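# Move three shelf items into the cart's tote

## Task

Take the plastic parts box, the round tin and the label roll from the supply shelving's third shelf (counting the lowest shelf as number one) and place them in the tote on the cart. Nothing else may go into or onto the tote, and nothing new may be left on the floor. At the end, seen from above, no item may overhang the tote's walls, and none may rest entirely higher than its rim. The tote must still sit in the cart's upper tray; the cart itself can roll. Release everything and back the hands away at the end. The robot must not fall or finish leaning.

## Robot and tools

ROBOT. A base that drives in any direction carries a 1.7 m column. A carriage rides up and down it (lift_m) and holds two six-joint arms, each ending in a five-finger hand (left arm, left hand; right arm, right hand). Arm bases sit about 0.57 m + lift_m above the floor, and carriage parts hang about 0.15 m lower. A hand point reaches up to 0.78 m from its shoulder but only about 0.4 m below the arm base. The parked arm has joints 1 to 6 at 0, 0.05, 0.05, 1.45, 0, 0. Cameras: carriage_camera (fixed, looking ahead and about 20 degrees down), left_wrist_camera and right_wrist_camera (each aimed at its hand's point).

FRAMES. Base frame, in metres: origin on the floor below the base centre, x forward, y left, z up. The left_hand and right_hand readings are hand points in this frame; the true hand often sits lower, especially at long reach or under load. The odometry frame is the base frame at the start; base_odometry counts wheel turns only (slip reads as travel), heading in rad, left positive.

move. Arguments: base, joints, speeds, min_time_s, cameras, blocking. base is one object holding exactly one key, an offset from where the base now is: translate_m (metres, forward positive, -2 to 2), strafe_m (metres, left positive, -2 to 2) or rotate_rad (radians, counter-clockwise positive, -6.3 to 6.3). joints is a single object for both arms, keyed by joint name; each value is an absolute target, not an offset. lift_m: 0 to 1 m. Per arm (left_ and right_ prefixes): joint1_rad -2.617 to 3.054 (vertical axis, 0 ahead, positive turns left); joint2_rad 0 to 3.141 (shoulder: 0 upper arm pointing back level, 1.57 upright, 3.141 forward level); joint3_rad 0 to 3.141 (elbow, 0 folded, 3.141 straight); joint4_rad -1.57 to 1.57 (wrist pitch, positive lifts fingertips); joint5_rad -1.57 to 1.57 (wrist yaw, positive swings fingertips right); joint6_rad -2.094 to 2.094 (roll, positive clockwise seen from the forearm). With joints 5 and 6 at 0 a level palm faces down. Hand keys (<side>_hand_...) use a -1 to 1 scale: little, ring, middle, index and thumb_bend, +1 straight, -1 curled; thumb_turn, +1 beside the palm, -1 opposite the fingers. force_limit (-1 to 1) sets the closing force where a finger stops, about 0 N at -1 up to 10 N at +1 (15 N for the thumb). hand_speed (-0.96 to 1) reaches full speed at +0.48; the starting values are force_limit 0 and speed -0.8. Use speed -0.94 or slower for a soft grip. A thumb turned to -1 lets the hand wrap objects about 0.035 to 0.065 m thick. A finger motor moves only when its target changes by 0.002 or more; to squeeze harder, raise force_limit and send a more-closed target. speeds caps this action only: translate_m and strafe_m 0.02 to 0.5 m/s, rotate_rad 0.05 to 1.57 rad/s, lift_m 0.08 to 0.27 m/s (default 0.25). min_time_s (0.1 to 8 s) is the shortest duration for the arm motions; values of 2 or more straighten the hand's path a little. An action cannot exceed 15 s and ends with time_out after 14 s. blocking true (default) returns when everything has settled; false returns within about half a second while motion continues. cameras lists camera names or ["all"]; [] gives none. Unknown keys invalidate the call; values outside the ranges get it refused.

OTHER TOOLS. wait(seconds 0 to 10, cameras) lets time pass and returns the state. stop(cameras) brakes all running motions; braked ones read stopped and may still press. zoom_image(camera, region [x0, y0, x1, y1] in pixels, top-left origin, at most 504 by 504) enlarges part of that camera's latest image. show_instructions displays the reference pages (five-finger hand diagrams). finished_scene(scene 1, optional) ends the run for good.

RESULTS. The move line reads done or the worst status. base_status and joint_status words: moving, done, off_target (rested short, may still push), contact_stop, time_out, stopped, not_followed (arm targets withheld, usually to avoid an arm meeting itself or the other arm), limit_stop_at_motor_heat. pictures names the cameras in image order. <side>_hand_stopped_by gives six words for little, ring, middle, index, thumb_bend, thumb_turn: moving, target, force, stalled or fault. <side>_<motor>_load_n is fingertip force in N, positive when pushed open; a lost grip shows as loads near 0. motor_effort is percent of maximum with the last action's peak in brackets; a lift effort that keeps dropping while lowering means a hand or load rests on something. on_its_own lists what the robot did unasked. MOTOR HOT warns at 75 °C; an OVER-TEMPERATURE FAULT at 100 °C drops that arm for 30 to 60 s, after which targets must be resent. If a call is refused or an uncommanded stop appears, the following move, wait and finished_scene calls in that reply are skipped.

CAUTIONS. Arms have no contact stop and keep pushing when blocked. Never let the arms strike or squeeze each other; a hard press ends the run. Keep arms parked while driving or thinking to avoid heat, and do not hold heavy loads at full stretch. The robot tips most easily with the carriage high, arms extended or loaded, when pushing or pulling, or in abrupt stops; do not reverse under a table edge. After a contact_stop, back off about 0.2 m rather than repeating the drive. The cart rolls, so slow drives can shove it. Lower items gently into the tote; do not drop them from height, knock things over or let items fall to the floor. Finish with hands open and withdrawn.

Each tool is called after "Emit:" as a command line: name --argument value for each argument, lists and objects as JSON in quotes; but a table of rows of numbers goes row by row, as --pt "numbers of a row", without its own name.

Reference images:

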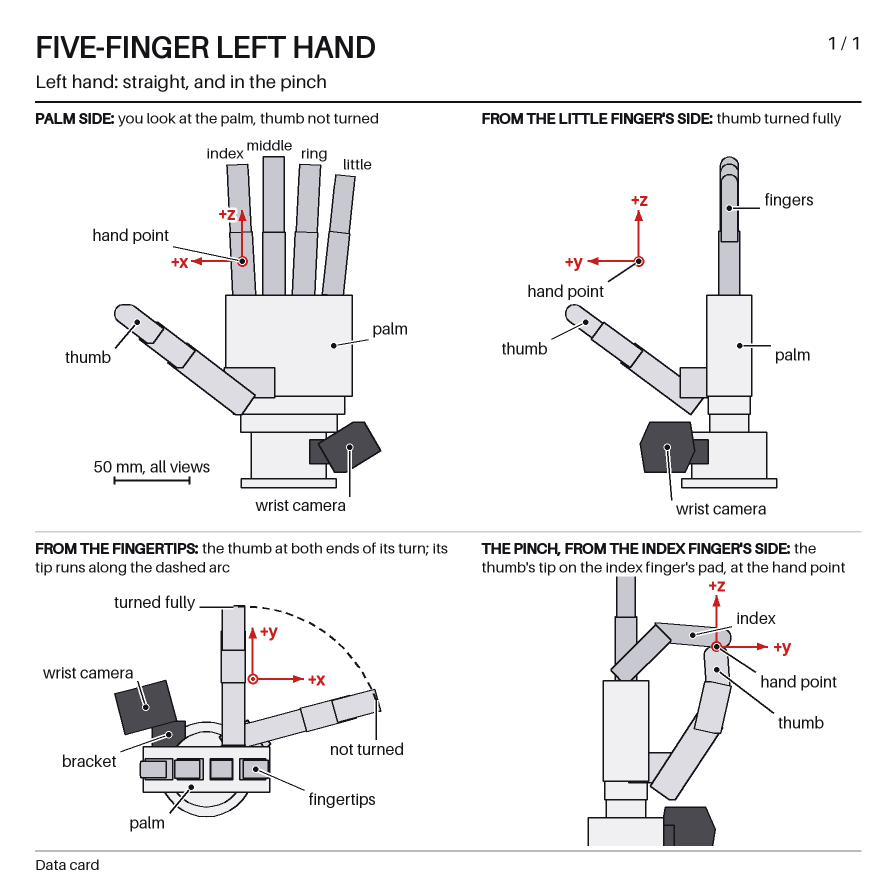

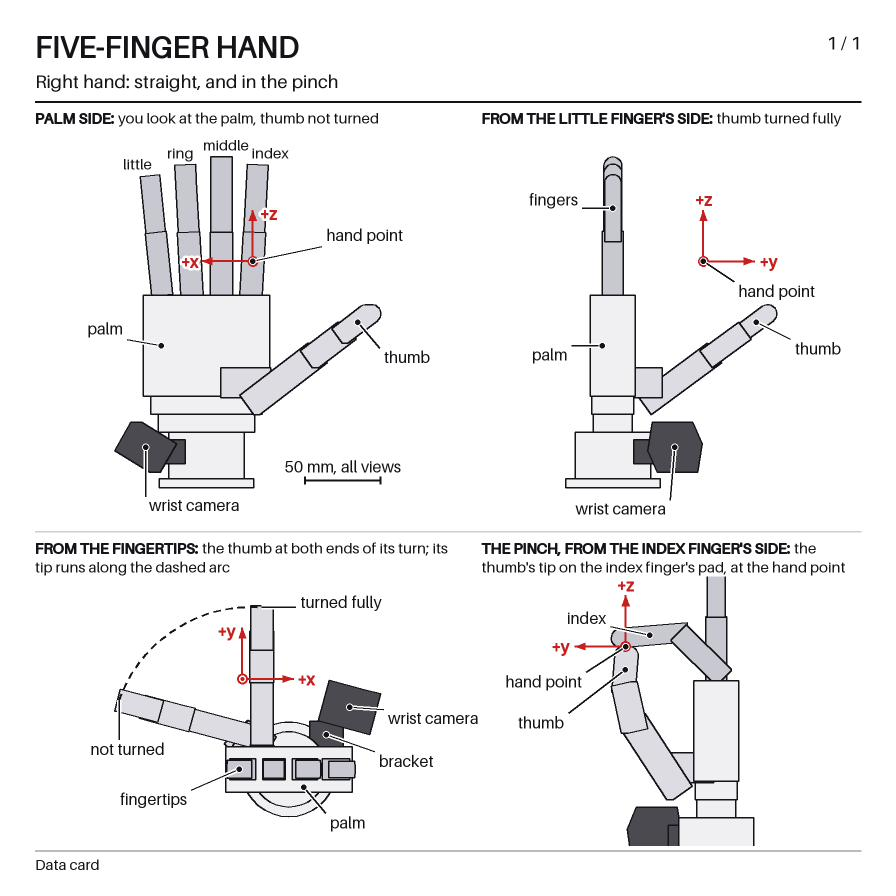

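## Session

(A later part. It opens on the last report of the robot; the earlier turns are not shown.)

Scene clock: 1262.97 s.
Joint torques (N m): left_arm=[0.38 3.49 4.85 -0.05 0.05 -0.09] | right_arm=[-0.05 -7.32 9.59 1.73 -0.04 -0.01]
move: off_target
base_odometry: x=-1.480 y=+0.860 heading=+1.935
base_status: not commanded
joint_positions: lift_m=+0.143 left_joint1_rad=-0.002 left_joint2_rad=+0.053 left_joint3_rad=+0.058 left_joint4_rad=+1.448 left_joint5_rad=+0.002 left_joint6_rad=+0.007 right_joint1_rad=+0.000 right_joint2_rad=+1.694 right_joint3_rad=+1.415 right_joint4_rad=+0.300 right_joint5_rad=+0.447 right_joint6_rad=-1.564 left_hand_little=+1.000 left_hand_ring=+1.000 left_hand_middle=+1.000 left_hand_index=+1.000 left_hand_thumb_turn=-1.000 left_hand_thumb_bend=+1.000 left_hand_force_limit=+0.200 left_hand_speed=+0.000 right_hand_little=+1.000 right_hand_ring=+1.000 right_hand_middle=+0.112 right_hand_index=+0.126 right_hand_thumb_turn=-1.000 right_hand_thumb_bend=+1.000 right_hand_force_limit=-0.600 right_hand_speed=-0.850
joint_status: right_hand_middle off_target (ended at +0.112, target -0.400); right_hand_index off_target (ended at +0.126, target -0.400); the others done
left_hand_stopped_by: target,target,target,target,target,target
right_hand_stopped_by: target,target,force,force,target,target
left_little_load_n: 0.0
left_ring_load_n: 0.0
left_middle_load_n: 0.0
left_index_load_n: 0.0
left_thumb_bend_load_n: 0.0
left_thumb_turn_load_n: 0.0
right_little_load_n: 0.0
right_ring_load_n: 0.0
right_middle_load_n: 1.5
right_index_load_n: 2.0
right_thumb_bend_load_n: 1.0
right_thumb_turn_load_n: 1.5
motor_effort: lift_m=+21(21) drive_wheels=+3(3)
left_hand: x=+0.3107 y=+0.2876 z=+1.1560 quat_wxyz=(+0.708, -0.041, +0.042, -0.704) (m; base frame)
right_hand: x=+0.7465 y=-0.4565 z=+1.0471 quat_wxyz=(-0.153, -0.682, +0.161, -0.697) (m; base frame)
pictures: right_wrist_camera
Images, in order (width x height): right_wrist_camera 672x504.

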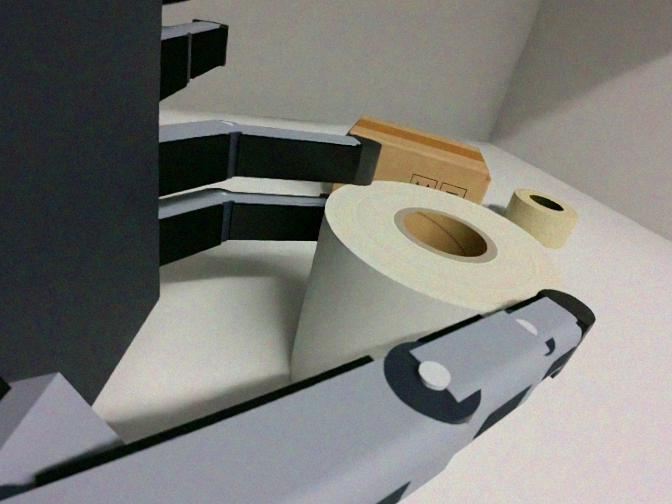

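Emit:
move --joints '{"right_hand_index": -0.45, "right_hand_middle": -0.45, "right_hand_thumb_bend": 0.3, "right_hand_force_limit": -0.3, "right_hand_speed": -0.92}' --cameras '["right_wrist_camera"]'

Scene clock: 1269.90 s.
Joint torques (N m): left_arm=[0.34 3.48 4.86 -0.04 0.04 -0.08] | right_arm=[-0.03 -7.3 9.58 1.72 -0.04 -0.02]
move: off_target
base_odometry: x=-1.480 y=+0.860 heading=+1.935
base_status: not commanded
joint_positions: lift_m=+0.143 left_joint1_rad=-0.002 left_joint2_rad=+0.053 left_joint3_rad=+0.058 left_joint4_rad=+1.448 left_joint5_rad=+0.002 left_joint6_rad=+0.007 right_joint1_rad=+0.000 right_joint2_rad=+1.694 right_joint3_rad=+1.415 right_joint4_rad=+0.301 right_joint5_rad=+0.447 right_joint6_rad=-1.564 left_hand_little=+1.000 left_hand_ring=+1.000 left_hand_middle=+1.000 left_hand_index=+1.000 left_hand_thumb_turn=-1.000 left_hand_thumb_bend=+1.000 left_hand_force_limit=+0.200 left_hand_speed=+0.000 right_hand_little=+1.000 right_hand_ring=+1.000 right_hand_middle=-0.450 right_hand_index=+0.113 right_hand_thumb_turn=-1.000 right_hand_thumb_bend=+0.993 right_hand_force_limit=-0.300 right_hand_speed=-0.920
joint_status: right_hand_index off_target (ended at +0.113, target -0.450); right_hand_thumb_bend off_target (ended at +0.993, target +0.300); the others done
left_hand_stopped_by: target,target,target,target,target,target
right_hand_stopped_by: target,target,target,force,force,target
left_little_load_n: 0.5
left_ring_load_n: 0.0
left_middle_load_n: 0.0
left_index_load_n: 0.0
left_thumb_bend_load_n: 0.0
left_thumb_turn_load_n: 0.0
right_little_load_n: 0.0
right_ring_load_n: 0.0
right_middle_load_n: 1.0
right_index_load_n: 5.0
right_thumb_bend_load_n: 5.5
right_thumb_turn_load_n: 1.0
motor_effort: lift_m=+21(21) drive_wheels=+3(4)
left_hand: x=+0.3107 y=+0.2876 z=+1.1560 quat_wxyz=(+0.708, -0.041, +0.042, -0.704) (m; base frame)
right_hand: x=+0.7465 y=-0.4565 z=+1.0473 quat_wxyz=(-0.153, -0.681, +0.161, -0.697) (m; base frame)
pictures: right_wrist_camera
Images, in order (width x height): right_wrist_camera 672x504.

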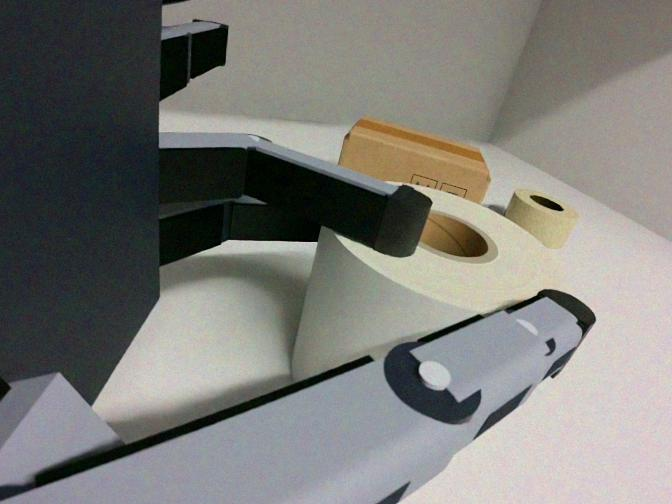

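Emit:
move --joints '{"right_hand_index": 0.6, "right_hand_middle": 0.6, "right_hand_thumb_bend": 1.0, "right_hand_speed": -0.5}'

Emit:
move --joints '{"lift_m": 0.131}' --speeds '{"lift_m": 0.08}' --cameras '["right_wrist_camera"]'

Scene clock: 1279.60 s.
Joint torques (N m): left_arm=[0.34 3.51 4.83 -0.04 0.03 -0.09] | right_arm=[-0.03 -7.32 9.61 1.73 -0.04 0.01]
move: done
base_odometry: x=-1.480 y=+0.860 heading=+1.935
base_status: not commanded
joint_positions: lift_m=+0.143 left_joint1_rad=-0.002 left_joint2_rad=+0.053 left_joint3_rad=+0.058 left_joint4_rad=+1.448 left_joint5_rad=+0.002 left_joint6_rad=+0.007 right_joint1_rad=+0.000 right_joint2_rad=+1.694 right_joint3_rad=+1.415 right_joint4_rad=+0.301 right_joint5_rad=+0.447 right_joint6_rad=-1.565 left_hand_little=+1.000 left_hand_ring=+1.000 left_hand_middle=+1.000 left_hand_index=+1.000 left_hand_thumb_turn=-1.000 left_hand_thumb_bend=+1.000 left_hand_force_limit=+0.200 left_hand_speed=+0.000 right_hand_little=+1.000 right_hand_ring=+1.000 right_hand_middle=+0.600 right_hand_index=+0.600 right_hand_thumb_turn=-1.000 right_hand_thumb_bend=+1.000 right_hand_force_limit=-0.300 right_hand_speed=-0.500
joint_status: all done
left_hand_stopped_by: target,target,target,target,target,target
right_hand_stopped_by: target,target,target,target,target,target
left_little_load_n: -0.5
left_ring_load_n: 0.0
left_middle_load_n: 0.0
left_index_load_n: 0.0
left_thumb_bend_load_n: 0.0
left_thumb_turn_load_n: 0.0
right_little_load_n: 0.0
right_ring_load_n: 0.0
right_middle_load_n: 0.0
right_index_load_n: 0.0
right_thumb_bend_load_n: 0.0
right_thumb_turn_load_n: 0.0
motor_effort: lift_m=+21(21) drive_wheels=+3(3)
left_hand: x=+0.3107 y=+0.2876 z=+1.1560 quat_wxyz=(+0.708, -0.041, +0.042, -0.704) (m; base frame)
right_hand: x=+0.7465 y=-0.4565 z=+1.0474 quat_wxyz=(-0.153, -0.682, +0.160, -0.697) (m; base frame)
pictures: none

Scene clock: 1280.13 s.
Joint torques (N m): left_arm=[0.38 3.49 4.83 -0.02 0.04 -0.09] | right_arm=[-0.03 -7.46 9.59 1.75 -0.05 0.01]
move: done
base_odometry: x=-1.480 y=+0.860 heading=+1.935
base_status: not commanded
joint_positions: lift_m=+0.131 left_joint1_rad=-0.002 left_joint2_rad=+0.053 left_joint3_rad=+0.058 left_joint4_rad=+1.448 left_joint5_rad=+0.002 left_joint6_rad=+0.007 right_joint1_rad=+0.000 right_joint2_rad=+1.696 right_joint3_rad=+1.415 right_joint4_rad=+0.299 right_joint5_rad=+0.447 right_joint6_rad=-1.565 left_hand_little=+1.000 left_hand_ring=+1.000 left_hand_middle=+1.000 left_hand_index=+1.000 left_hand_thumb_turn=-1.000 left_hand_thumb_bend=+1.000 left_hand_force_limit=+0.200 left_hand_speed=+0.000 right_hand_little=+1.000 right_hand_ring=+1.000 right_hand_middle=+0.600 right_hand_index=+0.600 right_hand_thumb_turn=-1.000 right_hand_thumb_bend=+1.000 right_hand_force_limit=-0.300 right_hand_speed=-0.500
joint_status: all done
left_hand_stopped_by: target,target,target,target,target,target
right_hand_stopped_by: target,target,target,target,target,target
left_little_load_n: 0.0
left_ring_load_n: 0.0
left_middle_load_n: 0.0
left_index_load_n: 0.0
left_thumb_bend_load_n: 0.0
left_thumb_turn_load_n: 0.0
right_little_load_n: 0.0
right_ring_load_n: 0.0
right_middle_load_n: 0.0
right_index_load_n: 0.0
right_thumb_bend_load_n: 0.0
right_thumb_turn_load_n: 0.0
motor_effort: lift_m=+21(21) drive_wheels=+3(3)
left_hand: x=+0.3107 y=+0.2876 z=+1.1440 quat_wxyz=(+0.708, -0.041, +0.042, -0.704) (m; base frame)
right_hand: x=+0.7468 y=-0.4565 z=+1.0342 quat_wxyz=(-0.153, -0.683, +0.160, -0.696) (m; base frame)
pictures: right_wrist_camera
Images, in order (width x height): right_wrist_camera 672x504.

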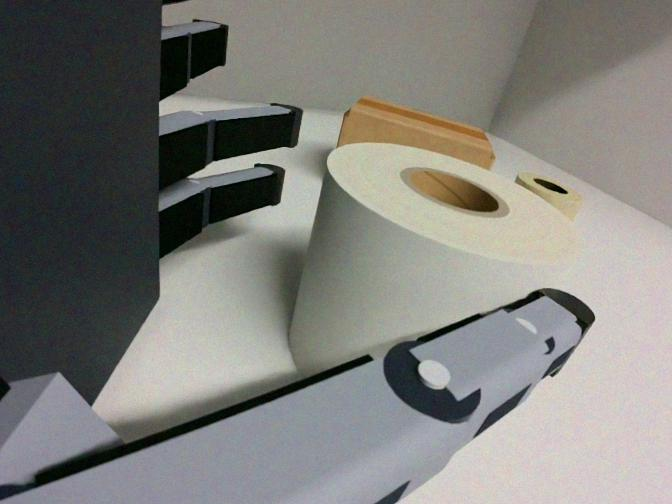

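Emit:
move --joints '{"right_hand_index": -0.4, "right_hand_middle": -0.4, "right_hand_force_limit": -0.6, "right_hand_speed": -0.85}' --cameras '["right_wrist_camera"]'

Scene clock: 1287.00 s.
Joint torques (N m): left_arm=[0.31 3.48 4.85 -0.04 0.04 -0.09] | right_arm=[-0.03 -7.46 9.58 1.74 -0.04 0]
move: off_target
base_odometry: x=-1.480 y=+0.860 heading=+1.935
base_status: not commanded
joint_positions: lift_m=+0.131 left_joint1_rad=-0.002 left_joint2_rad=+0.053 left_joint3_rad=+0.058 left_joint4_rad=+1.448 left_joint5_rad=+0.002 left_joint6_rad=+0.007 right_joint1_rad=+0.000 right_joint2_rad=+1.696 right_joint3_rad=+1.415 right_joint4_rad=+0.299 right_joint5_rad=+0.447 right_joint6_rad=-1.565 left_hand_little=+1.000 left_hand_ring=+1.000 left_hand_middle=+1.000 left_hand_index=+1.000 left_hand_thumb_turn=-1.000 left_hand_thumb_bend=+1.000 left_hand_force_limit=+0.200 left_hand_speed=+0.000 right_hand_little=+1.000 right_hand_ring=+1.000 right_hand_middle=+0.158 right_hand_index=+0.131 right_hand_thumb_turn=-1.000 right_hand_thumb_bend=+1.000 right_hand_force_limit=-0.600 right_hand_speed=-0.850
joint_status: right_hand_middle off_target (ended at +0.158, target -0.400); right_hand_index off_target (ended at +0.131, target -0.400); the others done
left_hand_stopped_by: target,target,target,target,target,target
right_hand_stopped_by: target,target,force,force,target,target
left_little_load_n: 0.0
left_ring_load_n: 0.0
left_middle_load_n: 0.0
left_index_load_n: 0.0
left_thumb_bend_load_n: 0.0
left_thumb_turn_load_n: 0.0
right_little_load_n: 0.0
right_ring_load_n: 0.0
right_middle_load_n: 1.5
right_index_load_n: 4.5
right_thumb_bend_load_n: 1.5
right_thumb_turn_load_n: 0.0
motor_effort: lift_m=+21(21) drive_wheels=+3(3)
left_hand: x=+0.3107 y=+0.2876 z=+1.1440 quat_wxyz=(+0.708, -0.041, +0.042, -0.704) (m; base frame)
right_hand: x=+0.7468 y=-0.4565 z=+1.0342 quat_wxyz=(-0.153, -0.683, +0.160, -0.696) (m; base frame)
pictures: right_wrist_camera
Images, in order (width x height): right_wrist_camera 672x504.

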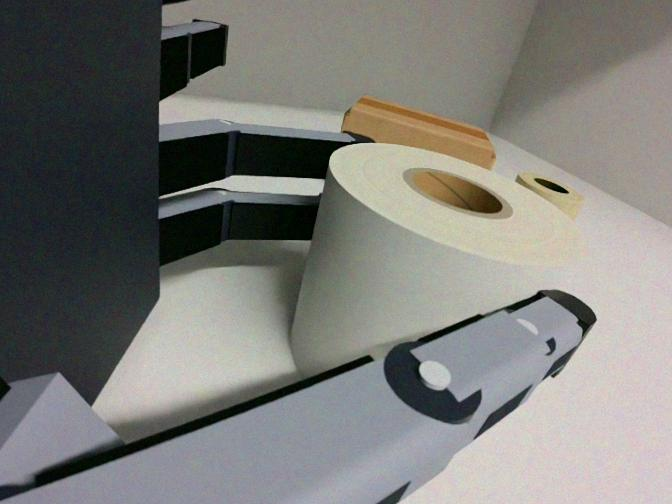

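Emit:
move --joints '{"right_hand_index": -0.5, "right_hand_middle": -0.5, "right_hand_thumb_bend": 0.6, "right_hand_force_limit": 0.1, "right_hand_speed": -0.93}' --cameras '["right_wrist_camera"]'

Scene clock: 1291.33 s.
Joint torques (N m): left_arm=[0.36 3.52 4.89 -0.05 0.04 -0.09] | right_arm=[-0.05 -7.46 9.61 1.74 -0.04 0]
move: off_target
base_odometry: x=-1.480 y=+0.860 heading=+1.935
base_status: not commanded
joint_positions: lift_m=+0.131 left_joint1_rad=-0.002 left_joint2_rad=+0.053 left_joint3_rad=+0.058 left_joint4_rad=+1.448 left_joint5_rad=+0.002 left_joint6_rad=+0.007 right_joint1_rad=+0.000 right_joint2_rad=+1.696 right_joint3_rad=+1.415 right_joint4_rad=+0.299 right_joint5_rad=+0.447 right_joint6_rad=-1.565 left_hand_little=+1.000 left_hand_ring=+1.000 left_hand_middle=+1.000 left_hand_index=+1.000 left_hand_thumb_turn=-1.000 left_hand_thumb_bend=+1.000 left_hand_force_limit=+0.200 left_hand_speed=+0.000 right_hand_little=+1.000 right_hand_ring=+1.000 right_hand_middle=+0.147 right_hand_index=+0.126 right_hand_thumb_turn=-1.000 right_hand_thumb_bend=+0.989 right_hand_force_limit=+0.100 right_hand_speed=-0.930
joint_status: right_hand_middle off_target (ended at +0.147, target -0.500); right_hand_index off_target (ended at +0.126, target -0.500); right_hand_thumb_bend off_target (ended at +0.989, target +0.600); the others done
left_hand_stopped_by: target,target,target,target,target,target
right_hand_stopped_by: target,target,force,force,force,target
left_little_load_n: 0.0
left_ring_load_n: 0.0
left_middle_load_n: 0.0
left_index_load_n: 0.0
left_thumb_bend_load_n: 0.0
left_thumb_turn_load_n: 0.0
right_little_load_n: 0.0
right_ring_load_n: 0.0
right_middle_load_n: 5.5
right_index_load_n: 5.5
right_thumb_bend_load_n: 8.0
right_thumb_turn_load_n: 0.5
motor_effort: lift_m=+21(21) drive_wheels=+3(3)
left_hand: x=+0.3107 y=+0.2876 z=+1.1440 quat_wxyz=(+0.708, -0.041, +0.042, -0.704) (m; base frame)
right_hand: x=+0.7468 y=-0.4565 z=+1.0342 quat_wxyz=(-0.153, -0.683, +0.160, -0.696) (m; base frame)
pictures: right_wrist_camera
Images, in order (width x height): right_wrist_camera 672x504.

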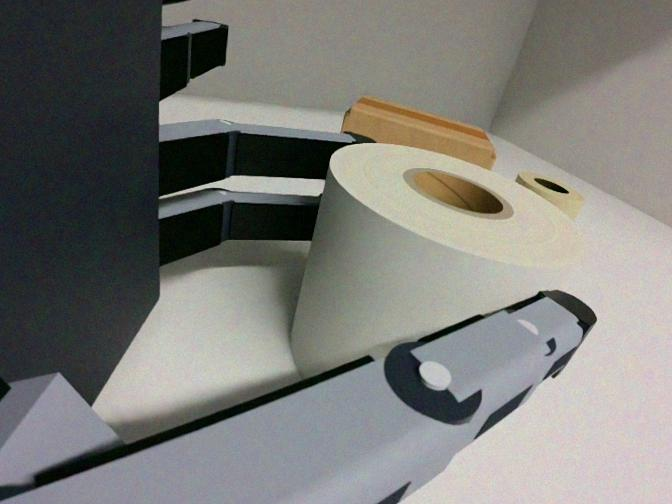

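Emit:
move --joints '{"right_hand_index": -0.55, "right_hand_middle": -0.55, "right_hand_thumb_bend": 0.5, "right_hand_force_limit": 0.4, "right_hand_speed": -0.93}'

Emit:
move --joints '{"lift_m": 0.165}' --speeds '{"lift_m": 0.08}' --cameras '["right_wrist_camera", "carriage_camera"]'

Scene clock: 1295.07 s.
Joint torques (N m): left_arm=[0.38 3.48 4.86 -0.04 0.03 -0.08] | right_arm=[-0.05 -7.46 9.61 1.74 -0.04 0]
move: off_target
base_odometry: x=-1.480 y=+0.860 heading=+1.935
base_status: not commanded
joint_positions: lift_m=+0.131 left_joint1_rad=-0.002 left_joint2_rad=+0.053 left_joint3_rad=+0.058 left_joint4_rad=+1.448 left_joint5_rad=+0.002 left_joint6_rad=+0.007 right_joint1_rad=+0.000 right_joint2_rad=+1.696 right_joint3_rad=+1.415 right_joint4_rad=+0.299 right_joint5_rad=+0.447 right_joint6_rad=-1.565 left_hand_little=+1.000 left_hand_ring=+1.000 left_hand_middle=+1.000 left_hand_index=+1.000 left_hand_thumb_turn=-1.000 left_hand_thumb_bend=+1.000 left_hand_force_limit=+0.200 left_hand_speed=+0.000 right_hand_little=+1.000 right_hand_ring=+1.000 right_hand_middle=+0.142 right_hand_index=+0.116 right_hand_thumb_turn=-1.000 right_hand_thumb_bend=+0.988 right_hand_force_limit=+0.400 right_hand_speed=-0.930
joint_status: right_hand_middle off_target (ended at +0.142, target -0.550); right_hand_index off_target (ended at +0.116, target -0.550); right_hand_thumb_bend off_target (ended at +0.988, target +0.500); the others done
left_hand_stopped_by: target,target,target,target,target,target
right_hand_stopped_by: target,target,force,force,force,target
left_little_load_n: 0.0
left_ring_load_n: 0.0
left_middle_load_n: 0.0
left_index_load_n: 0.0
left_thumb_bend_load_n: 0.0
left_thumb_turn_load_n: 0.0
right_little_load_n: 0.0
right_ring_load_n: 0.0
right_middle_load_n: 6.0
right_index_load_n: 8.5
right_thumb_bend_load_n: 9.5
right_thumb_turn_load_n: 0.5
motor_effort: lift_m=+21(21) drive_wheels=+3(3)
left_hand: x=+0.3107 y=+0.2876 z=+1.1440 quat_wxyz=(+0.708, -0.041, +0.042, -0.704) (m; base frame)
right_hand: x=+0.7468 y=-0.4565 z=+1.0342 quat_wxyz=(-0.153, -0.683, +0.160, -0.696) (m; base frame)
pictures: none

Scene clock: 1295.97 s.
Joint torques (N m): left_arm=[0.36 3.48 4.85 -0.05 0.04 -0.09] | right_arm=[-0.03 -7.76 9.63 2.03 -0.03 -0.04]
move: done
base_odometry: x=-1.480 y=+0.860 heading=+1.935
base_status: not commanded
joint_positions: lift_m=+0.165 left_joint1_rad=-0.002 left_joint2_rad=+0.053 left_joint3_rad=+0.058 left_joint4_rad=+1.448 left_joint5_rad=+0.002 left_joint6_rad=+0.007 right_joint1_rad=+0.000 right_joint2_rad=+1.699 right_joint3_rad=+1.415 right_joint4_rad=+0.269 right_joint5_rad=+0.447 right_joint6_rad=-1.561 left_hand_little=+1.000 left_hand_ring=+1.000 left_hand_middle=+1.000 left_hand_index=+1.000 left_hand_thumb_turn=-1.000 left_hand_thumb_bend=+1.000 left_hand_force_limit=+0.200 left_hand_speed=+0.000 right_hand_little=+1.000 right_hand_ring=+1.000 right_hand_middle=+0.142 right_hand_index=+0.116 right_hand_thumb_turn=-1.000 right_hand_thumb_bend=+0.988 right_hand_force_limit=+0.400 right_hand_speed=-0.930
joint_status: all done
left_hand_stopped_by: target,target,target,target,target,target
right_hand_stopped_by: target,target,force,force,force,target
left_little_load_n: 0.0
left_ring_load_n: 0.0
left_middle_load_n: 0.0
left_index_load_n: 0.0
left_thumb_bend_load_n: 0.0
left_thumb_turn_load_n: 0.0
right_little_load_n: 0.0
right_ring_load_n: 0.0
right_middle_load_n: 6.0
right_index_load_n: 8.0
right_thumb_bend_load_n: 9.5
right_thumb_turn_load_n: 0.5
motor_effort: lift_m=+21(24) drive_wheels=+3(3)
left_hand: x=+0.3107 y=+0.2876 z=+1.1780 quat_wxyz=(+0.708, -0.041, +0.042, -0.704) (m; base frame)
right_hand: x=+0.7467 y=-0.4564 z=+1.0595 quat_wxyz=(-0.155, -0.694, +0.159, -0.685) (m; base frame)
pictures: carriage_camera, right_wrist_camera
Images, in order (width x height): carriage_camera 672x504, right_wrist_camera 672x504.

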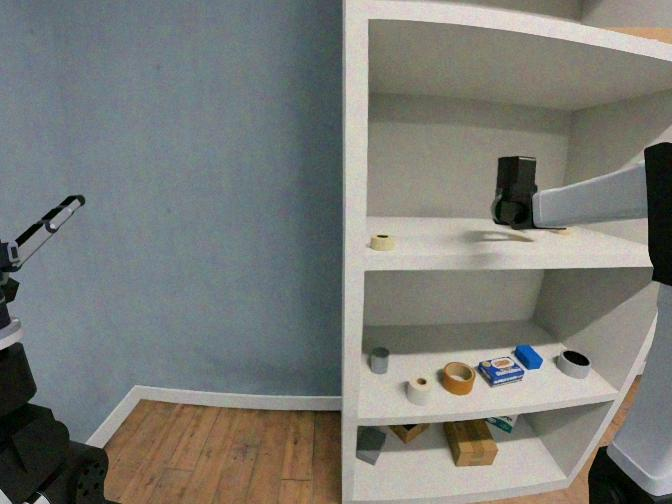

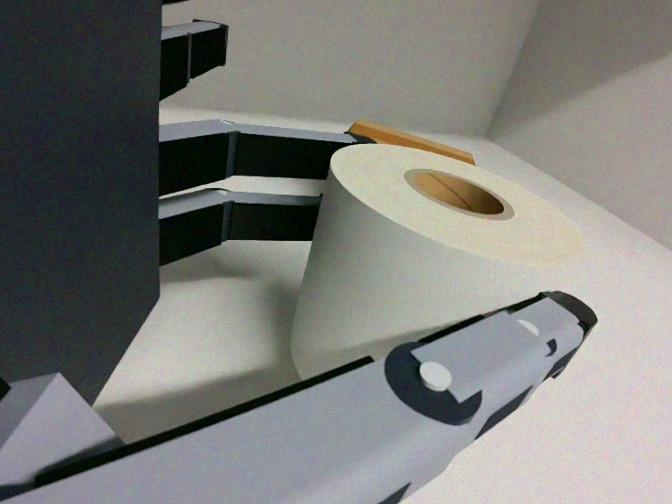

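Emit:
move --joints '{"lift_m": 0.185}' --speeds '{"lift_m": 0.08}'

Emit:
move --base '{"translate_m": -0.5}' --speeds '{"translate_m": 0.15}' --cameras '["right_wrist_camera", "carriage_camera"]'

Scene clock: 1301.17 s.
Joint torques (N m): left_arm=[0.35 3.52 4.86 -0.04 0.04 -0.1] | right_arm=[-0.03 -8.02 9.61 2.07 -0.05 -0.05]
move: done
base_odometry: x=-1.480 y=+0.860 heading=+1.935
base_status: not commanded
joint_positions: lift_m=+0.185 left_joint1_rad=-0.002 left_joint2_rad=+0.053 left_joint3_rad=+0.058 left_joint4_rad=+1.448 left_joint5_rad=+0.002 left_joint6_rad=+0.007 right_joint1_rad=+0.000 right_joint2_rad=+1.702 right_joint3_rad=+1.415 right_joint4_rad=+0.264 right_joint5_rad=+0.447 right_joint6_rad=-1.560 left_hand_little=+1.000 left_hand_ring=+1.000 left_hand_middle=+1.000 left_hand_index=+1.000 left_hand_thumb_turn=-1.000 left_hand_thumb_bend=+1.000 left_hand_force_limit=+0.200 left_hand_speed=+0.000 right_hand_little=+1.000 right_hand_ring=+1.000 right_hand_middle=+0.142 right_hand_index=+0.116 right_hand_thumb_turn=-1.000 right_hand_thumb_bend=+0.988 right_hand_force_limit=+0.400 right_hand_speed=-0.930
joint_status: all done
left_hand_stopped_by: target,target,target,target,target,target
right_hand_stopped_by: target,target,force,force,force,target
left_little_load_n: 0.0
left_ring_load_n: 0.0
left_middle_load_n: 0.0
left_index_load_n: 0.0
left_thumb_bend_load_n: 0.0
left_thumb_turn_load_n: 0.0
right_little_load_n: 0.0
right_ring_load_n: 0.0
right_middle_load_n: 6.5
right_index_load_n: 8.5
right_thumb_bend_load_n: 9.5
right_thumb_turn_load_n: 0.0
motor_effort: lift_m=+20(25) drive_wheels=+3(3)
left_hand: x=+0.3107 y=+0.2876 z=+1.1981 quat_wxyz=(+0.708, -0.041, +0.042, -0.704) (m; base frame)
right_hand: x=+0.7471 y=-0.4564 z=+1.0770 quat_wxyz=(-0.155, -0.697, +0.159, -0.682) (m; base frame)
pictures: none

Scene clock: 1305.40 s.
Joint torques (N m): left_arm=[0.36 3.48 4.86 -0.06 0.04 -0.09] | right_arm=[-0.03 -8.05 9.62 2.07 -0.02 -0.05]
move: done
base_odometry: x=-1.302 y=+0.393 heading=+1.935
base_status: done
joint_positions: lift_m=+0.185 left_joint1_rad=-0.002 left_joint2_rad=+0.053 left_joint3_rad=+0.058 left_joint4_rad=+1.449 left_joint5_rad=+0.002 left_joint6_rad=+0.007 right_joint1_rad=+0.000 right_joint2_rad=+1.702 right_joint3_rad=+1.415 right_joint4_rad=+0.264 right_joint5_rad=+0.447 right_joint6_rad=-1.560 left_hand_little=+1.000 left_hand_ring=+1.000 left_hand_middle=+1.000 left_hand_index=+1.000 left_hand_thumb_turn=-1.000 left_hand_thumb_bend=+1.000 left_hand_force_limit=+0.200 left_hand_speed=+0.000 right_hand_little=+1.000 right_hand_ring=+1.000 right_hand_middle=+0.142 right_hand_index=+0.116 right_hand_thumb_turn=-1.000 right_hand_thumb_bend=+0.988 right_hand_force_limit=+0.400 right_hand_speed=-0.930
joint_status: not commanded
left_hand_stopped_by: target,target,target,target,target,target
right_hand_stopped_by: target,target,force,force,force,target
left_little_load_n: 0.0
left_ring_load_n: 0.0
left_middle_load_n: 0.0
left_index_load_n: 0.0
left_thumb_bend_load_n: 0.0
left_thumb_turn_load_n: 0.0
right_little_load_n: 0.0
right_ring_load_n: 0.0
right_middle_load_n: 6.5
right_index_load_n: 8.5
right_thumb_bend_load_n: 9.5
right_thumb_turn_load_n: 0.5
motor_effort: lift_m=+20(20) drive_wheels=+0(11)
left_hand: x=+0.3105 y=+0.2876 z=+1.1981 quat_wxyz=(+0.708, -0.041, +0.042, -0.704) (m; base frame)
right_hand: x=+0.7471 y=-0.4564 z=+1.0769 quat_wxyz=(-0.155, -0.697, +0.159, -0.682) (m; base frame)
pictures: carriage_camera, right_wrist_camera
Images, in order (width x height): carriage_camera 672x504, right_wrist_camera 672x504.

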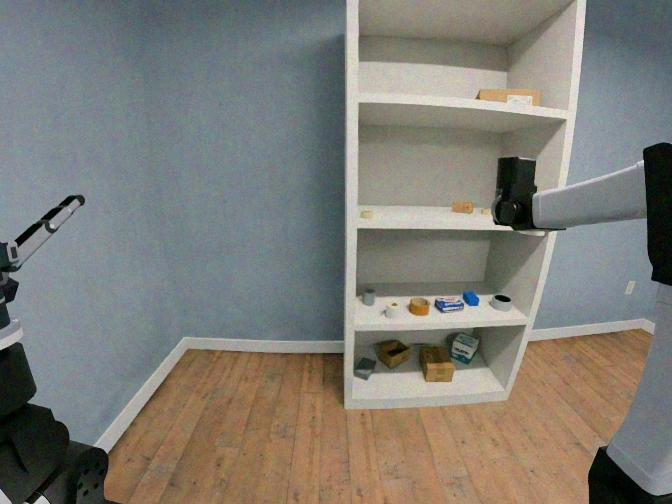

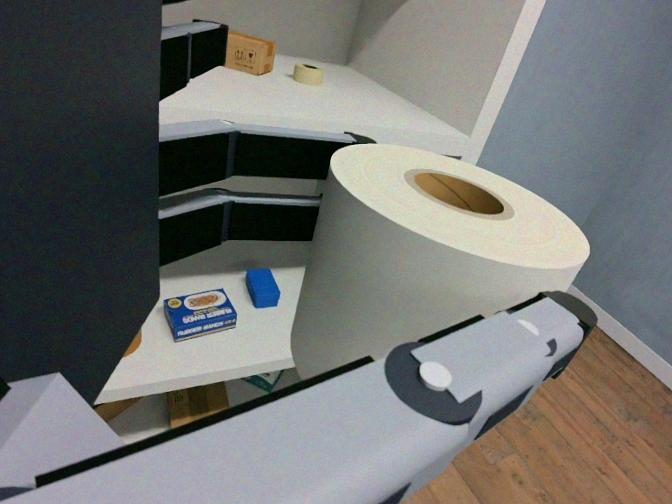

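Emit:
move --joints '{"right_joint1_rad": 0, "right_joint2_rad": 0.35, "right_joint3_rad": 0.3, "right_joint4_rad": 0.05, "right_joint5_rad": 0.0}' --min_time_s 3.5

Emit:
move --base '{"rotate_rad": -1.435}' --speeds '{"rotate_rad": 0.8}' --joints '{"lift_m": 0.4}'

Emit:
move --base '{"translate_m": 1.15}' --speeds '{"translate_m": 0.35}' --cameras '["right_wrist_camera", "carriage_camera"]'

Scene clock: 1316.47 s.
Joint torques (N m): left_arm=[0.35 3.47 4.83 -0.06 0.04 -0.09] | right_arm=[-0.06 0.06 8.08 2.18 -0.19 -0.05]
move: done
base_odometry: x=-1.302 y=+0.393 heading=+1.935
base_status: not commanded
joint_positions: lift_m=+0.185 left_joint1_rad=-0.002 left_joint2_rad=+0.053 left_joint3_rad=+0.058 left_joint4_rad=+1.449 left_joint5_rad=+0.002 left_joint6_rad=+0.007 right_joint1_rad=+0.000 right_joint2_rad=+0.362 right_joint3_rad=+0.301 right_joint4_rad=+0.012 right_joint5_rad=+0.011 right_joint6_rad=-1.560 left_hand_little=+1.000 left_hand_ring=+1.000 left_hand_middle=+1.000 left_hand_index=+1.000 left_hand_thumb_turn=-1.000 left_hand_thumb_bend=+1.000 left_hand_force_limit=+0.200 left_hand_speed=+0.000 right_hand_little=+1.000 right_hand_ring=+1.000 right_hand_middle=+0.142 right_hand_index=+0.116 right_hand_thumb_turn=-1.000 right_hand_thumb_bend=+0.988 right_hand_force_limit=+0.400 right_hand_speed=-0.930
joint_status: all done
left_hand_stopped_by: target,target,target,target,target,target
right_hand_stopped_by: target,target,force,force,force,target
left_little_load_n: 0.0
left_ring_load_n: 0.0
left_middle_load_n: 0.0
left_index_load_n: 0.0
left_thumb_bend_load_n: 0.0
left_thumb_turn_load_n: 0.0
right_little_load_n: 0.0
right_ring_load_n: 0.0
right_middle_load_n: 6.5
right_index_load_n: 8.0
right_thumb_bend_load_n: 9.5
right_thumb_turn_load_n: 0.5
motor_effort: lift_m=+20(20) drive_wheels=+0(0)
left_hand: x=+0.3105 y=+0.2876 z=+1.1981 quat_wxyz=(+0.708, -0.041, +0.042, -0.704) (m; base frame)
right_hand: x=+0.5052 y=-0.3805 z=+0.9575 quat_wxyz=(+0.000, -0.724, +0.008, -0.689) (m; base frame)
pictures: none

Scene clock: 1319.57 s.
Joint torques (N m): left_arm=[0.39 3.47 4.85 -0.06 0.04 -0.1] | right_arm=[-0.08 0.12 9.03 2.22 -0.13 -0.07]
move: done
base_odometry: x=-1.302 y=+0.393 heading=+0.501
base_status: done
joint_positions: lift_m=+0.400 left_joint1_rad=-0.002 left_joint2_rad=+0.053 left_joint3_rad=+0.058 left_joint4_rad=+1.449 left_joint5_rad=+0.002 left_joint6_rad=+0.007 right_joint1_rad=+0.000 right_joint2_rad=+0.362 right_joint3_rad=+0.291 right_joint4_rad=+0.008 right_joint5_rad=+0.005 right_joint6_rad=-1.559 left_hand_little=+1.000 left_hand_ring=+1.000 left_hand_middle=+1.000 left_hand_index=+1.000 left_hand_thumb_turn=-1.000 left_hand_thumb_bend=+1.000 left_hand_force_limit=+0.200 left_hand_speed=+0.000 right_hand_little=+1.000 right_hand_ring=+1.000 right_hand_middle=+0.142 right_hand_index=+0.116 right_hand_thumb_turn=-1.000 right_hand_thumb_bend=+0.988 right_hand_force_limit=+0.400 right_hand_speed=-0.930
joint_status: all done
left_hand_stopped_by: target,target,target,target,target,target
right_hand_stopped_by: target,target,force,force,force,target
left_little_load_n: 0.0
left_ring_load_n: 0.0
left_middle_load_n: 0.0
left_index_load_n: 0.0
left_thumb_bend_load_n: 0.0
left_thumb_turn_load_n: 0.0
right_little_load_n: 0.0
right_ring_load_n: 0.0
right_middle_load_n: 6.5
right_index_load_n: 8.5
right_thumb_bend_load_n: 9.5
right_thumb_turn_load_n: 1.0
motor_effort: lift_m=+21(25) drive_wheels=+4(10)
left_hand: x=+0.3105 y=+0.2876 z=+1.4131 quat_wxyz=(+0.708, -0.041, +0.042, -0.704) (m; base frame)
right_hand: x=+0.5053 y=-0.3793 z=+1.1664 quat_wxyz=(+0.002, -0.729, +0.006, -0.685) (m; base frame)
pictures: none

Scene clock: 1324.53 s.
Joint torques (N m): left_arm=[0.39 3.49 4.83 -0.05 0.04 -0.09] | right_arm=[-0.06 0.17 8.96 2.21 -0.13 -0.07]
move: done
base_odometry: x=-0.292 y=+0.945 heading=+0.500
base_status: done
joint_positions: lift_m=+0.400 left_joint1_rad=-0.002 left_joint2_rad=+0.053 left_joint3_rad=+0.058 left_joint4_rad=+1.449 left_joint5_rad=+0.002 left_joint6_rad=+0.007 right_joint1_rad=+0.000 right_joint2_rad=+0.362 right_joint3_rad=+0.291 right_joint4_rad=+0.007 right_joint5_rad=+0.005 right_joint6_rad=-1.559 left_hand_little=+1.000 left_hand_ring=+1.000 left_hand_middle=+1.000 left_hand_index=+1.000 left_hand_thumb_turn=-1.000 left_hand_thumb_bend=+1.000 left_hand_force_limit=+0.200 left_hand_speed=+0.000 right_hand_little=+1.000 right_hand_ring=+1.000 right_hand_middle=+0.142 right_hand_index=+0.116 right_hand_thumb_turn=-1.000 right_hand_thumb_bend=+0.988 right_hand_force_limit=+0.400 right_hand_speed=-0.930
joint_status: not commanded
left_hand_stopped_by: target,target,target,target,target,target
right_hand_stopped_by: target,target,force,force,force,target
left_little_load_n: 0.0
left_ring_load_n: 0.0
left_middle_load_n: 0.0
left_index_load_n: 0.0
left_thumb_bend_load_n: 0.0
left_thumb_turn_load_n: 0.0
right_little_load_n: 0.0
right_ring_load_n: 0.0
right_middle_load_n: 6.0
right_index_load_n: 8.5
right_thumb_bend_load_n: 9.5
right_thumb_turn_load_n: 0.5
motor_effort: lift_m=+21(21) drive_wheels=-3(15)
left_hand: x=+0.3105 y=+0.2876 z=+1.4131 quat_wxyz=(+0.708, -0.041, +0.042, -0.704) (m; base frame)
right_hand: x=+0.5052 y=-0.3793 z=+1.1661 quat_wxyz=(+0.002, -0.729, +0.006, -0.684) (m; base frame)
pictures: carriage_camera, right_wrist_camera
Images, in order (width x height): carriage_camera 672x504, right_wrist_camera 672x504.

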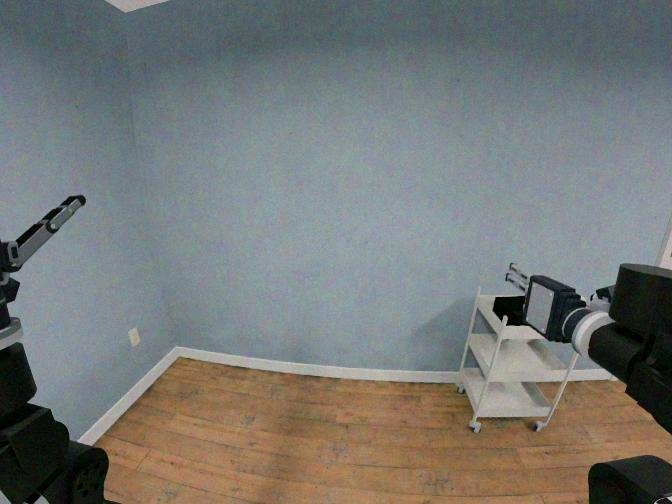

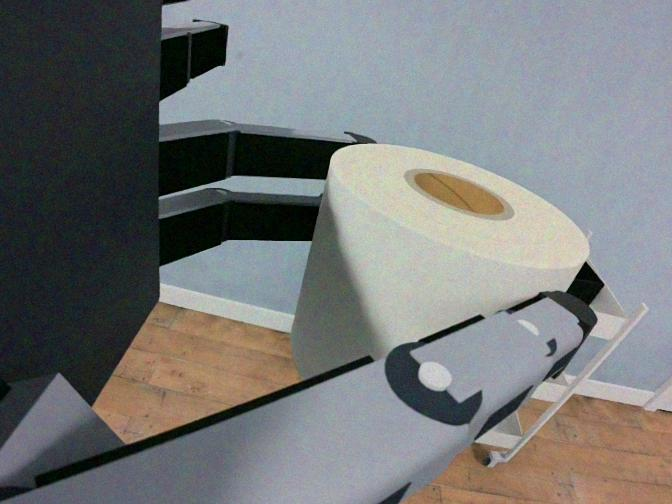

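Emit:
move --base '{"strafe_m": -0.61}' --speeds '{"strafe_m": 0.3}' --joints '{"lift_m": 0.5, "right_hand_ring": -1, "right_hand_little": -1, "right_hand_speed": -0.5}'

Emit:
move --base '{"translate_m": 0.4}' --speeds '{"translate_m": 0.2}' --cameras '["right_wrist_camera", "carriage_camera"]'

Emit:
zoom_image --camera "carriage_camera" --region '[340, 290, 590, 490]'

Scene clock: 1364.93 s.
Joint torques (N m): left_arm=[0.34 3.47 4.85 -0.06 0.05 -0.09] | right_arm=[-0.08 0.17 9.01 2.21 -0.12 -0.08]
move: done
base_odometry: x=+0.000 y=+0.409 heading=+0.500
base_status: done
joint_positions: lift_m=+0.500 left_joint1_rad=-0.001 left_joint2_rad=+0.053 left_joint3_rad=+0.058 left_joint4_rad=+1.449 left_joint5_rad=+0.002 left_joint6_rad=+0.007 right_joint1_rad=+0.000 right_joint2_rad=+0.361 right_joint3_rad=+0.291 right_joint4_rad=+0.008 right_joint5_rad=+0.004 right_joint6_rad=-1.558 left_hand_little=+1.000 left_hand_ring=+1.000 left_hand_middle=+1.000 left_hand_index=+1.000 left_hand_thumb_turn=-1.000 left_hand_thumb_bend=+1.000 left_hand_force_limit=+0.200 left_hand_speed=+0.000 right_hand_little=-1.000 right_hand_ring=-1.000 right_hand_middle=+0.142 right_hand_index=+0.116 right_hand_thumb_turn=-1.000 right_hand_thumb_bend=+0.988 right_hand_force_limit=+0.400 right_hand_speed=-0.500
joint_status: all done
left_hand_stopped_by: target,target,target,target,target,target
right_hand_stopped_by: target,target,force,force,force,target
left_little_load_n: 0.0
left_ring_load_n: 0.0
left_middle_load_n: 0.0
left_index_load_n: 0.0
left_thumb_bend_load_n: 0.0
left_thumb_turn_load_n: 0.5
right_little_load_n: 0.0
right_ring_load_n: 0.0
right_middle_load_n: 6.0
right_index_load_n: 8.5
right_thumb_bend_load_n: 9.5
right_thumb_turn_load_n: 0.5
motor_effort: lift_m=+20(26) drive_wheels=-1(10)
left_hand: x=+0.3104 y=+0.2876 z=+1.5131 quat_wxyz=(+0.708, -0.041, +0.042, -0.704) (m; base frame)
right_hand: x=+0.5053 y=-0.3791 z=+1.2663 quat_wxyz=(+0.003, -0.729, +0.006, -0.685) (m; base frame)
pictures: none

Scene clock: 1368.03 s.
Joint torques (N m): left_arm=[0.34 3.37 4.85 -0.07 0.04 -0.09] | right_arm=[-0.06 0.16 8.96 2.21 -0.12 -0.09]
move: done
base_odometry: x=+0.352 y=+0.601 heading=+0.500
base_status: done
joint_positions: lift_m=+0.500 left_joint1_rad=-0.001 left_joint2_rad=+0.053 left_joint3_rad=+0.058 left_joint4_rad=+1.449 left_joint5_rad=+0.002 left_joint6_rad=+0.007 right_joint1_rad=+0.000 right_joint2_rad=+0.361 right_joint3_rad=+0.291 right_joint4_rad=+0.007 right_joint5_rad=+0.004 right_joint6_rad=-1.558 left_hand_little=+1.000 left_hand_ring=+1.000 left_hand_middle=+1.000 left_hand_index=+1.000 left_hand_thumb_turn=-1.000 left_hand_thumb_bend=+1.000 left_hand_force_limit=+0.200 left_hand_speed=+0.000 right_hand_little=-1.000 right_hand_ring=-1.000 right_hand_middle=+0.142 right_hand_index=+0.116 right_hand_thumb_turn=-1.000 right_hand_thumb_bend=+0.988 right_hand_force_limit=+0.400 right_hand_speed=-0.500
joint_status: not commanded
left_hand_stopped_by: target,target,target,target,target,target
right_hand_stopped_by: target,target,force,force,force,target
left_little_load_n: 0.0
left_ring_load_n: 0.0
left_middle_load_n: 0.0
left_index_load_n: 0.0
left_thumb_bend_load_n: 0.0
left_thumb_turn_load_n: 0.0
right_little_load_n: 0.0
right_ring_load_n: 0.0
right_middle_load_n: 6.5
right_index_load_n: 8.0
right_thumb_bend_load_n: 9.5
right_thumb_turn_load_n: 0.5
motor_effort: lift_m=+20(20) drive_wheels=-2(9)
left_hand: x=+0.3105 y=+0.2876 z=+1.5131 quat_wxyz=(+0.708, -0.041, +0.042, -0.704) (m; base frame)
right_hand: x=+0.5053 y=-0.3791 z=+1.2661 quat_wxyz=(+0.003, -0.729, +0.006, -0.684) (m; base frame)
pictures: carriage_camera, right_wrist_camera
Images, in order (width x height): carriage_camera 672x504, right_wrist_camera 672x504.

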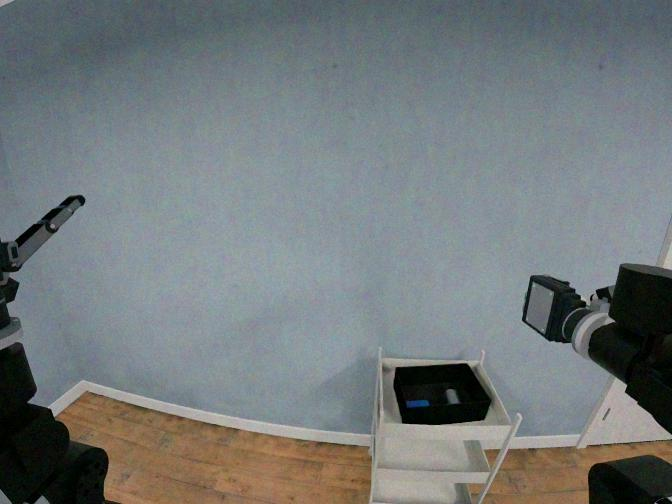

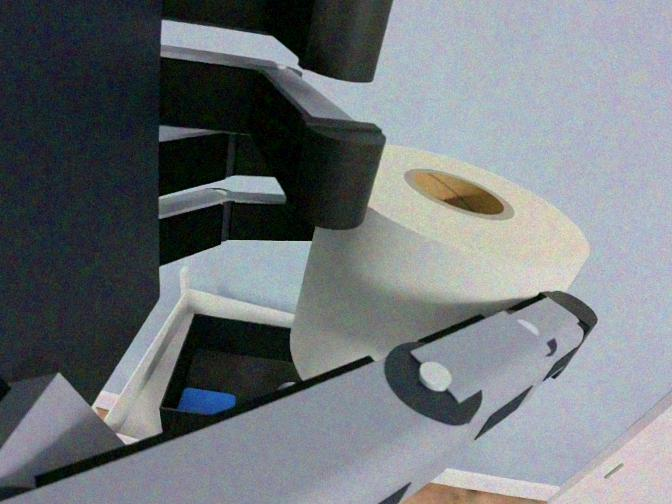

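Scaled by 2.016 from the camera's 672x504 image, which has a finer 960x720 frame.

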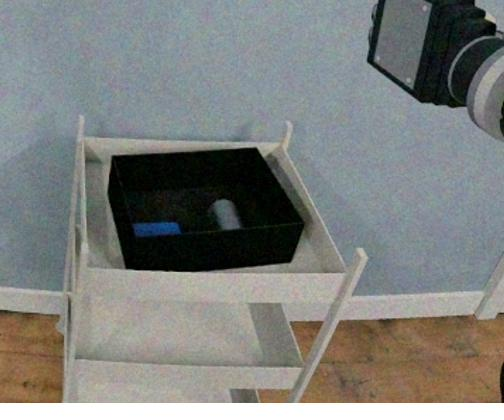

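Emit:
move --joints '{"right_joint1_rad": 0, "right_joint2_rad": 2.6, "right_joint3_rad": 2.3, "right_joint4_rad": -1.27, "right_joint5_rad": 0, "right_joint6_rad": 1.57}' --min_time_s 6 --base '{"strafe_m": -0.03}' --speeds '{"strafe_m": 0.1}' --cameras '["carriage_camera", "right_wrist_camera"]'

Emit:
zoom_image --camera "carriage_camera" --region '[340, 250, 590, 450]'

Scene clock: 1386.03 s.
Joint torques (N m): left_arm=[0.31 3.47 4.85 -0.06 0.05 -0.1] | right_arm=[-0.06 -11.55 9.44 0.08 -0.16 0.16]
move: done
base_odometry: x=+0.366 y=+0.575 heading=+0.500
base_status: done
joint_positions: lift_m=+0.500 left_joint1_rad=-0.001 left_joint2_rad=+0.053 left_joint3_rad=+0.058 left_joint4_rad=+1.449 left_joint5_rad=+0.001 left_joint6_rad=+0.007 right_joint1_rad=+0.000 right_joint2_rad=+2.590 right_joint3_rad=+2.267 right_joint4_rad=-1.262 right_joint5_rad=+0.004 right_joint6_rad=+1.561 left_hand_little=+1.000 left_hand_ring=+1.000 left_hand_middle=+1.000 left_hand_index=+1.000 left_hand_thumb_turn=-1.000 left_hand_thumb_bend=+1.000 left_hand_force_limit=+0.200 left_hand_speed=+0.000 right_hand_little=-1.000 right_hand_ring=-1.000 right_hand_middle=+0.142 right_hand_index=+0.116 right_hand_thumb_turn=-1.000 right_hand_thumb_bend=+0.988 right_hand_force_limit=+0.400 right_hand_speed=-0.500
joint_status: all done
left_hand_stopped_by: target,target,target,target,target,target
right_hand_stopped_by: target,target,force,force,force,target
left_little_load_n: 0.0
left_ring_load_n: 0.0
left_middle_load_n: 0.0
left_index_load_n: 0.0
left_thumb_bend_load_n: 0.0
left_thumb_turn_load_n: 0.0
right_little_load_n: 0.0
right_ring_load_n: 0.0
right_middle_load_n: 7.0
right_index_load_n: 9.0
right_thumb_bend_load_n: 9.5
right_thumb_turn_load_n: -0.5
motor_effort: lift_m=+20(20) drive_wheels=-1(8)
left_hand: x=+0.3104 y=+0.2878 z=+1.5131 quat_wxyz=(+0.708, -0.041, +0.042, -0.704) (m; base frame)
right_hand: x=+0.7410 y=-0.2587 z=+1.0274 quat_wxyz=(-0.007, -0.005, +1.000, -0.002) (m; base frame)
pictures: carriage_camera, right_wrist_camera
Images, in order (width x height): carriage_camera 672x504, right_wrist_camera 672x504.

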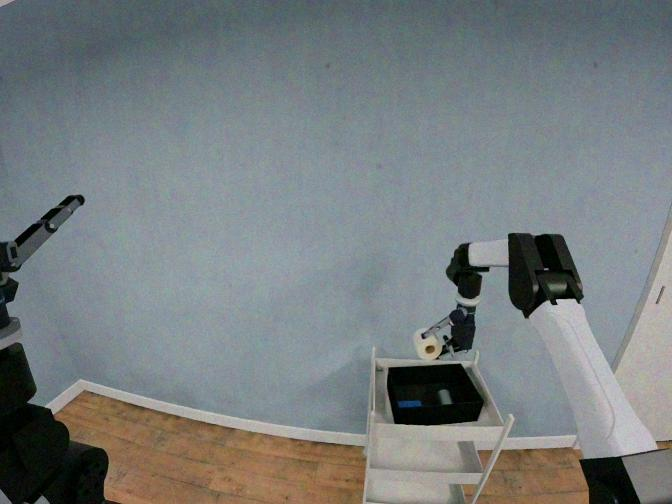

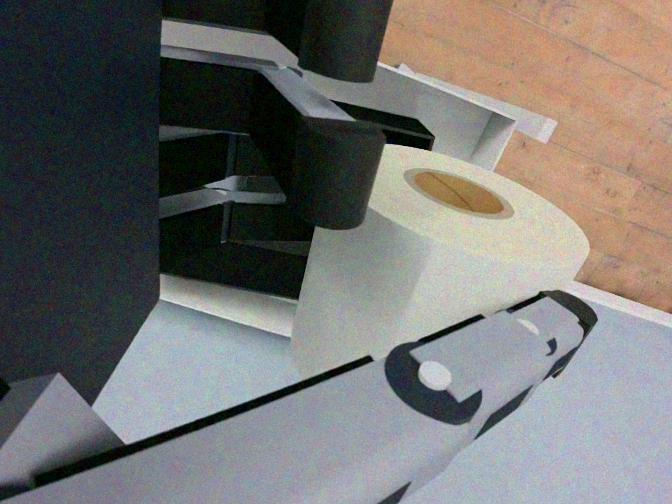

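Scaled by 2.016 from the camera's 672x504 image, which has a finer 960x720 frame.

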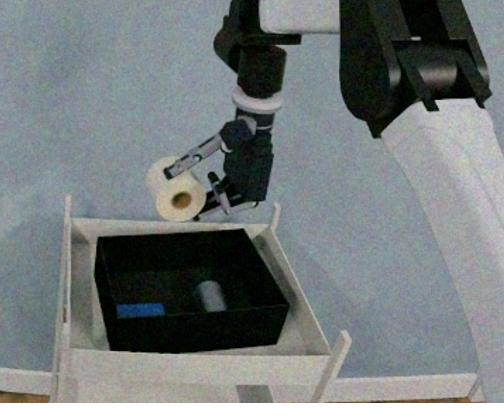

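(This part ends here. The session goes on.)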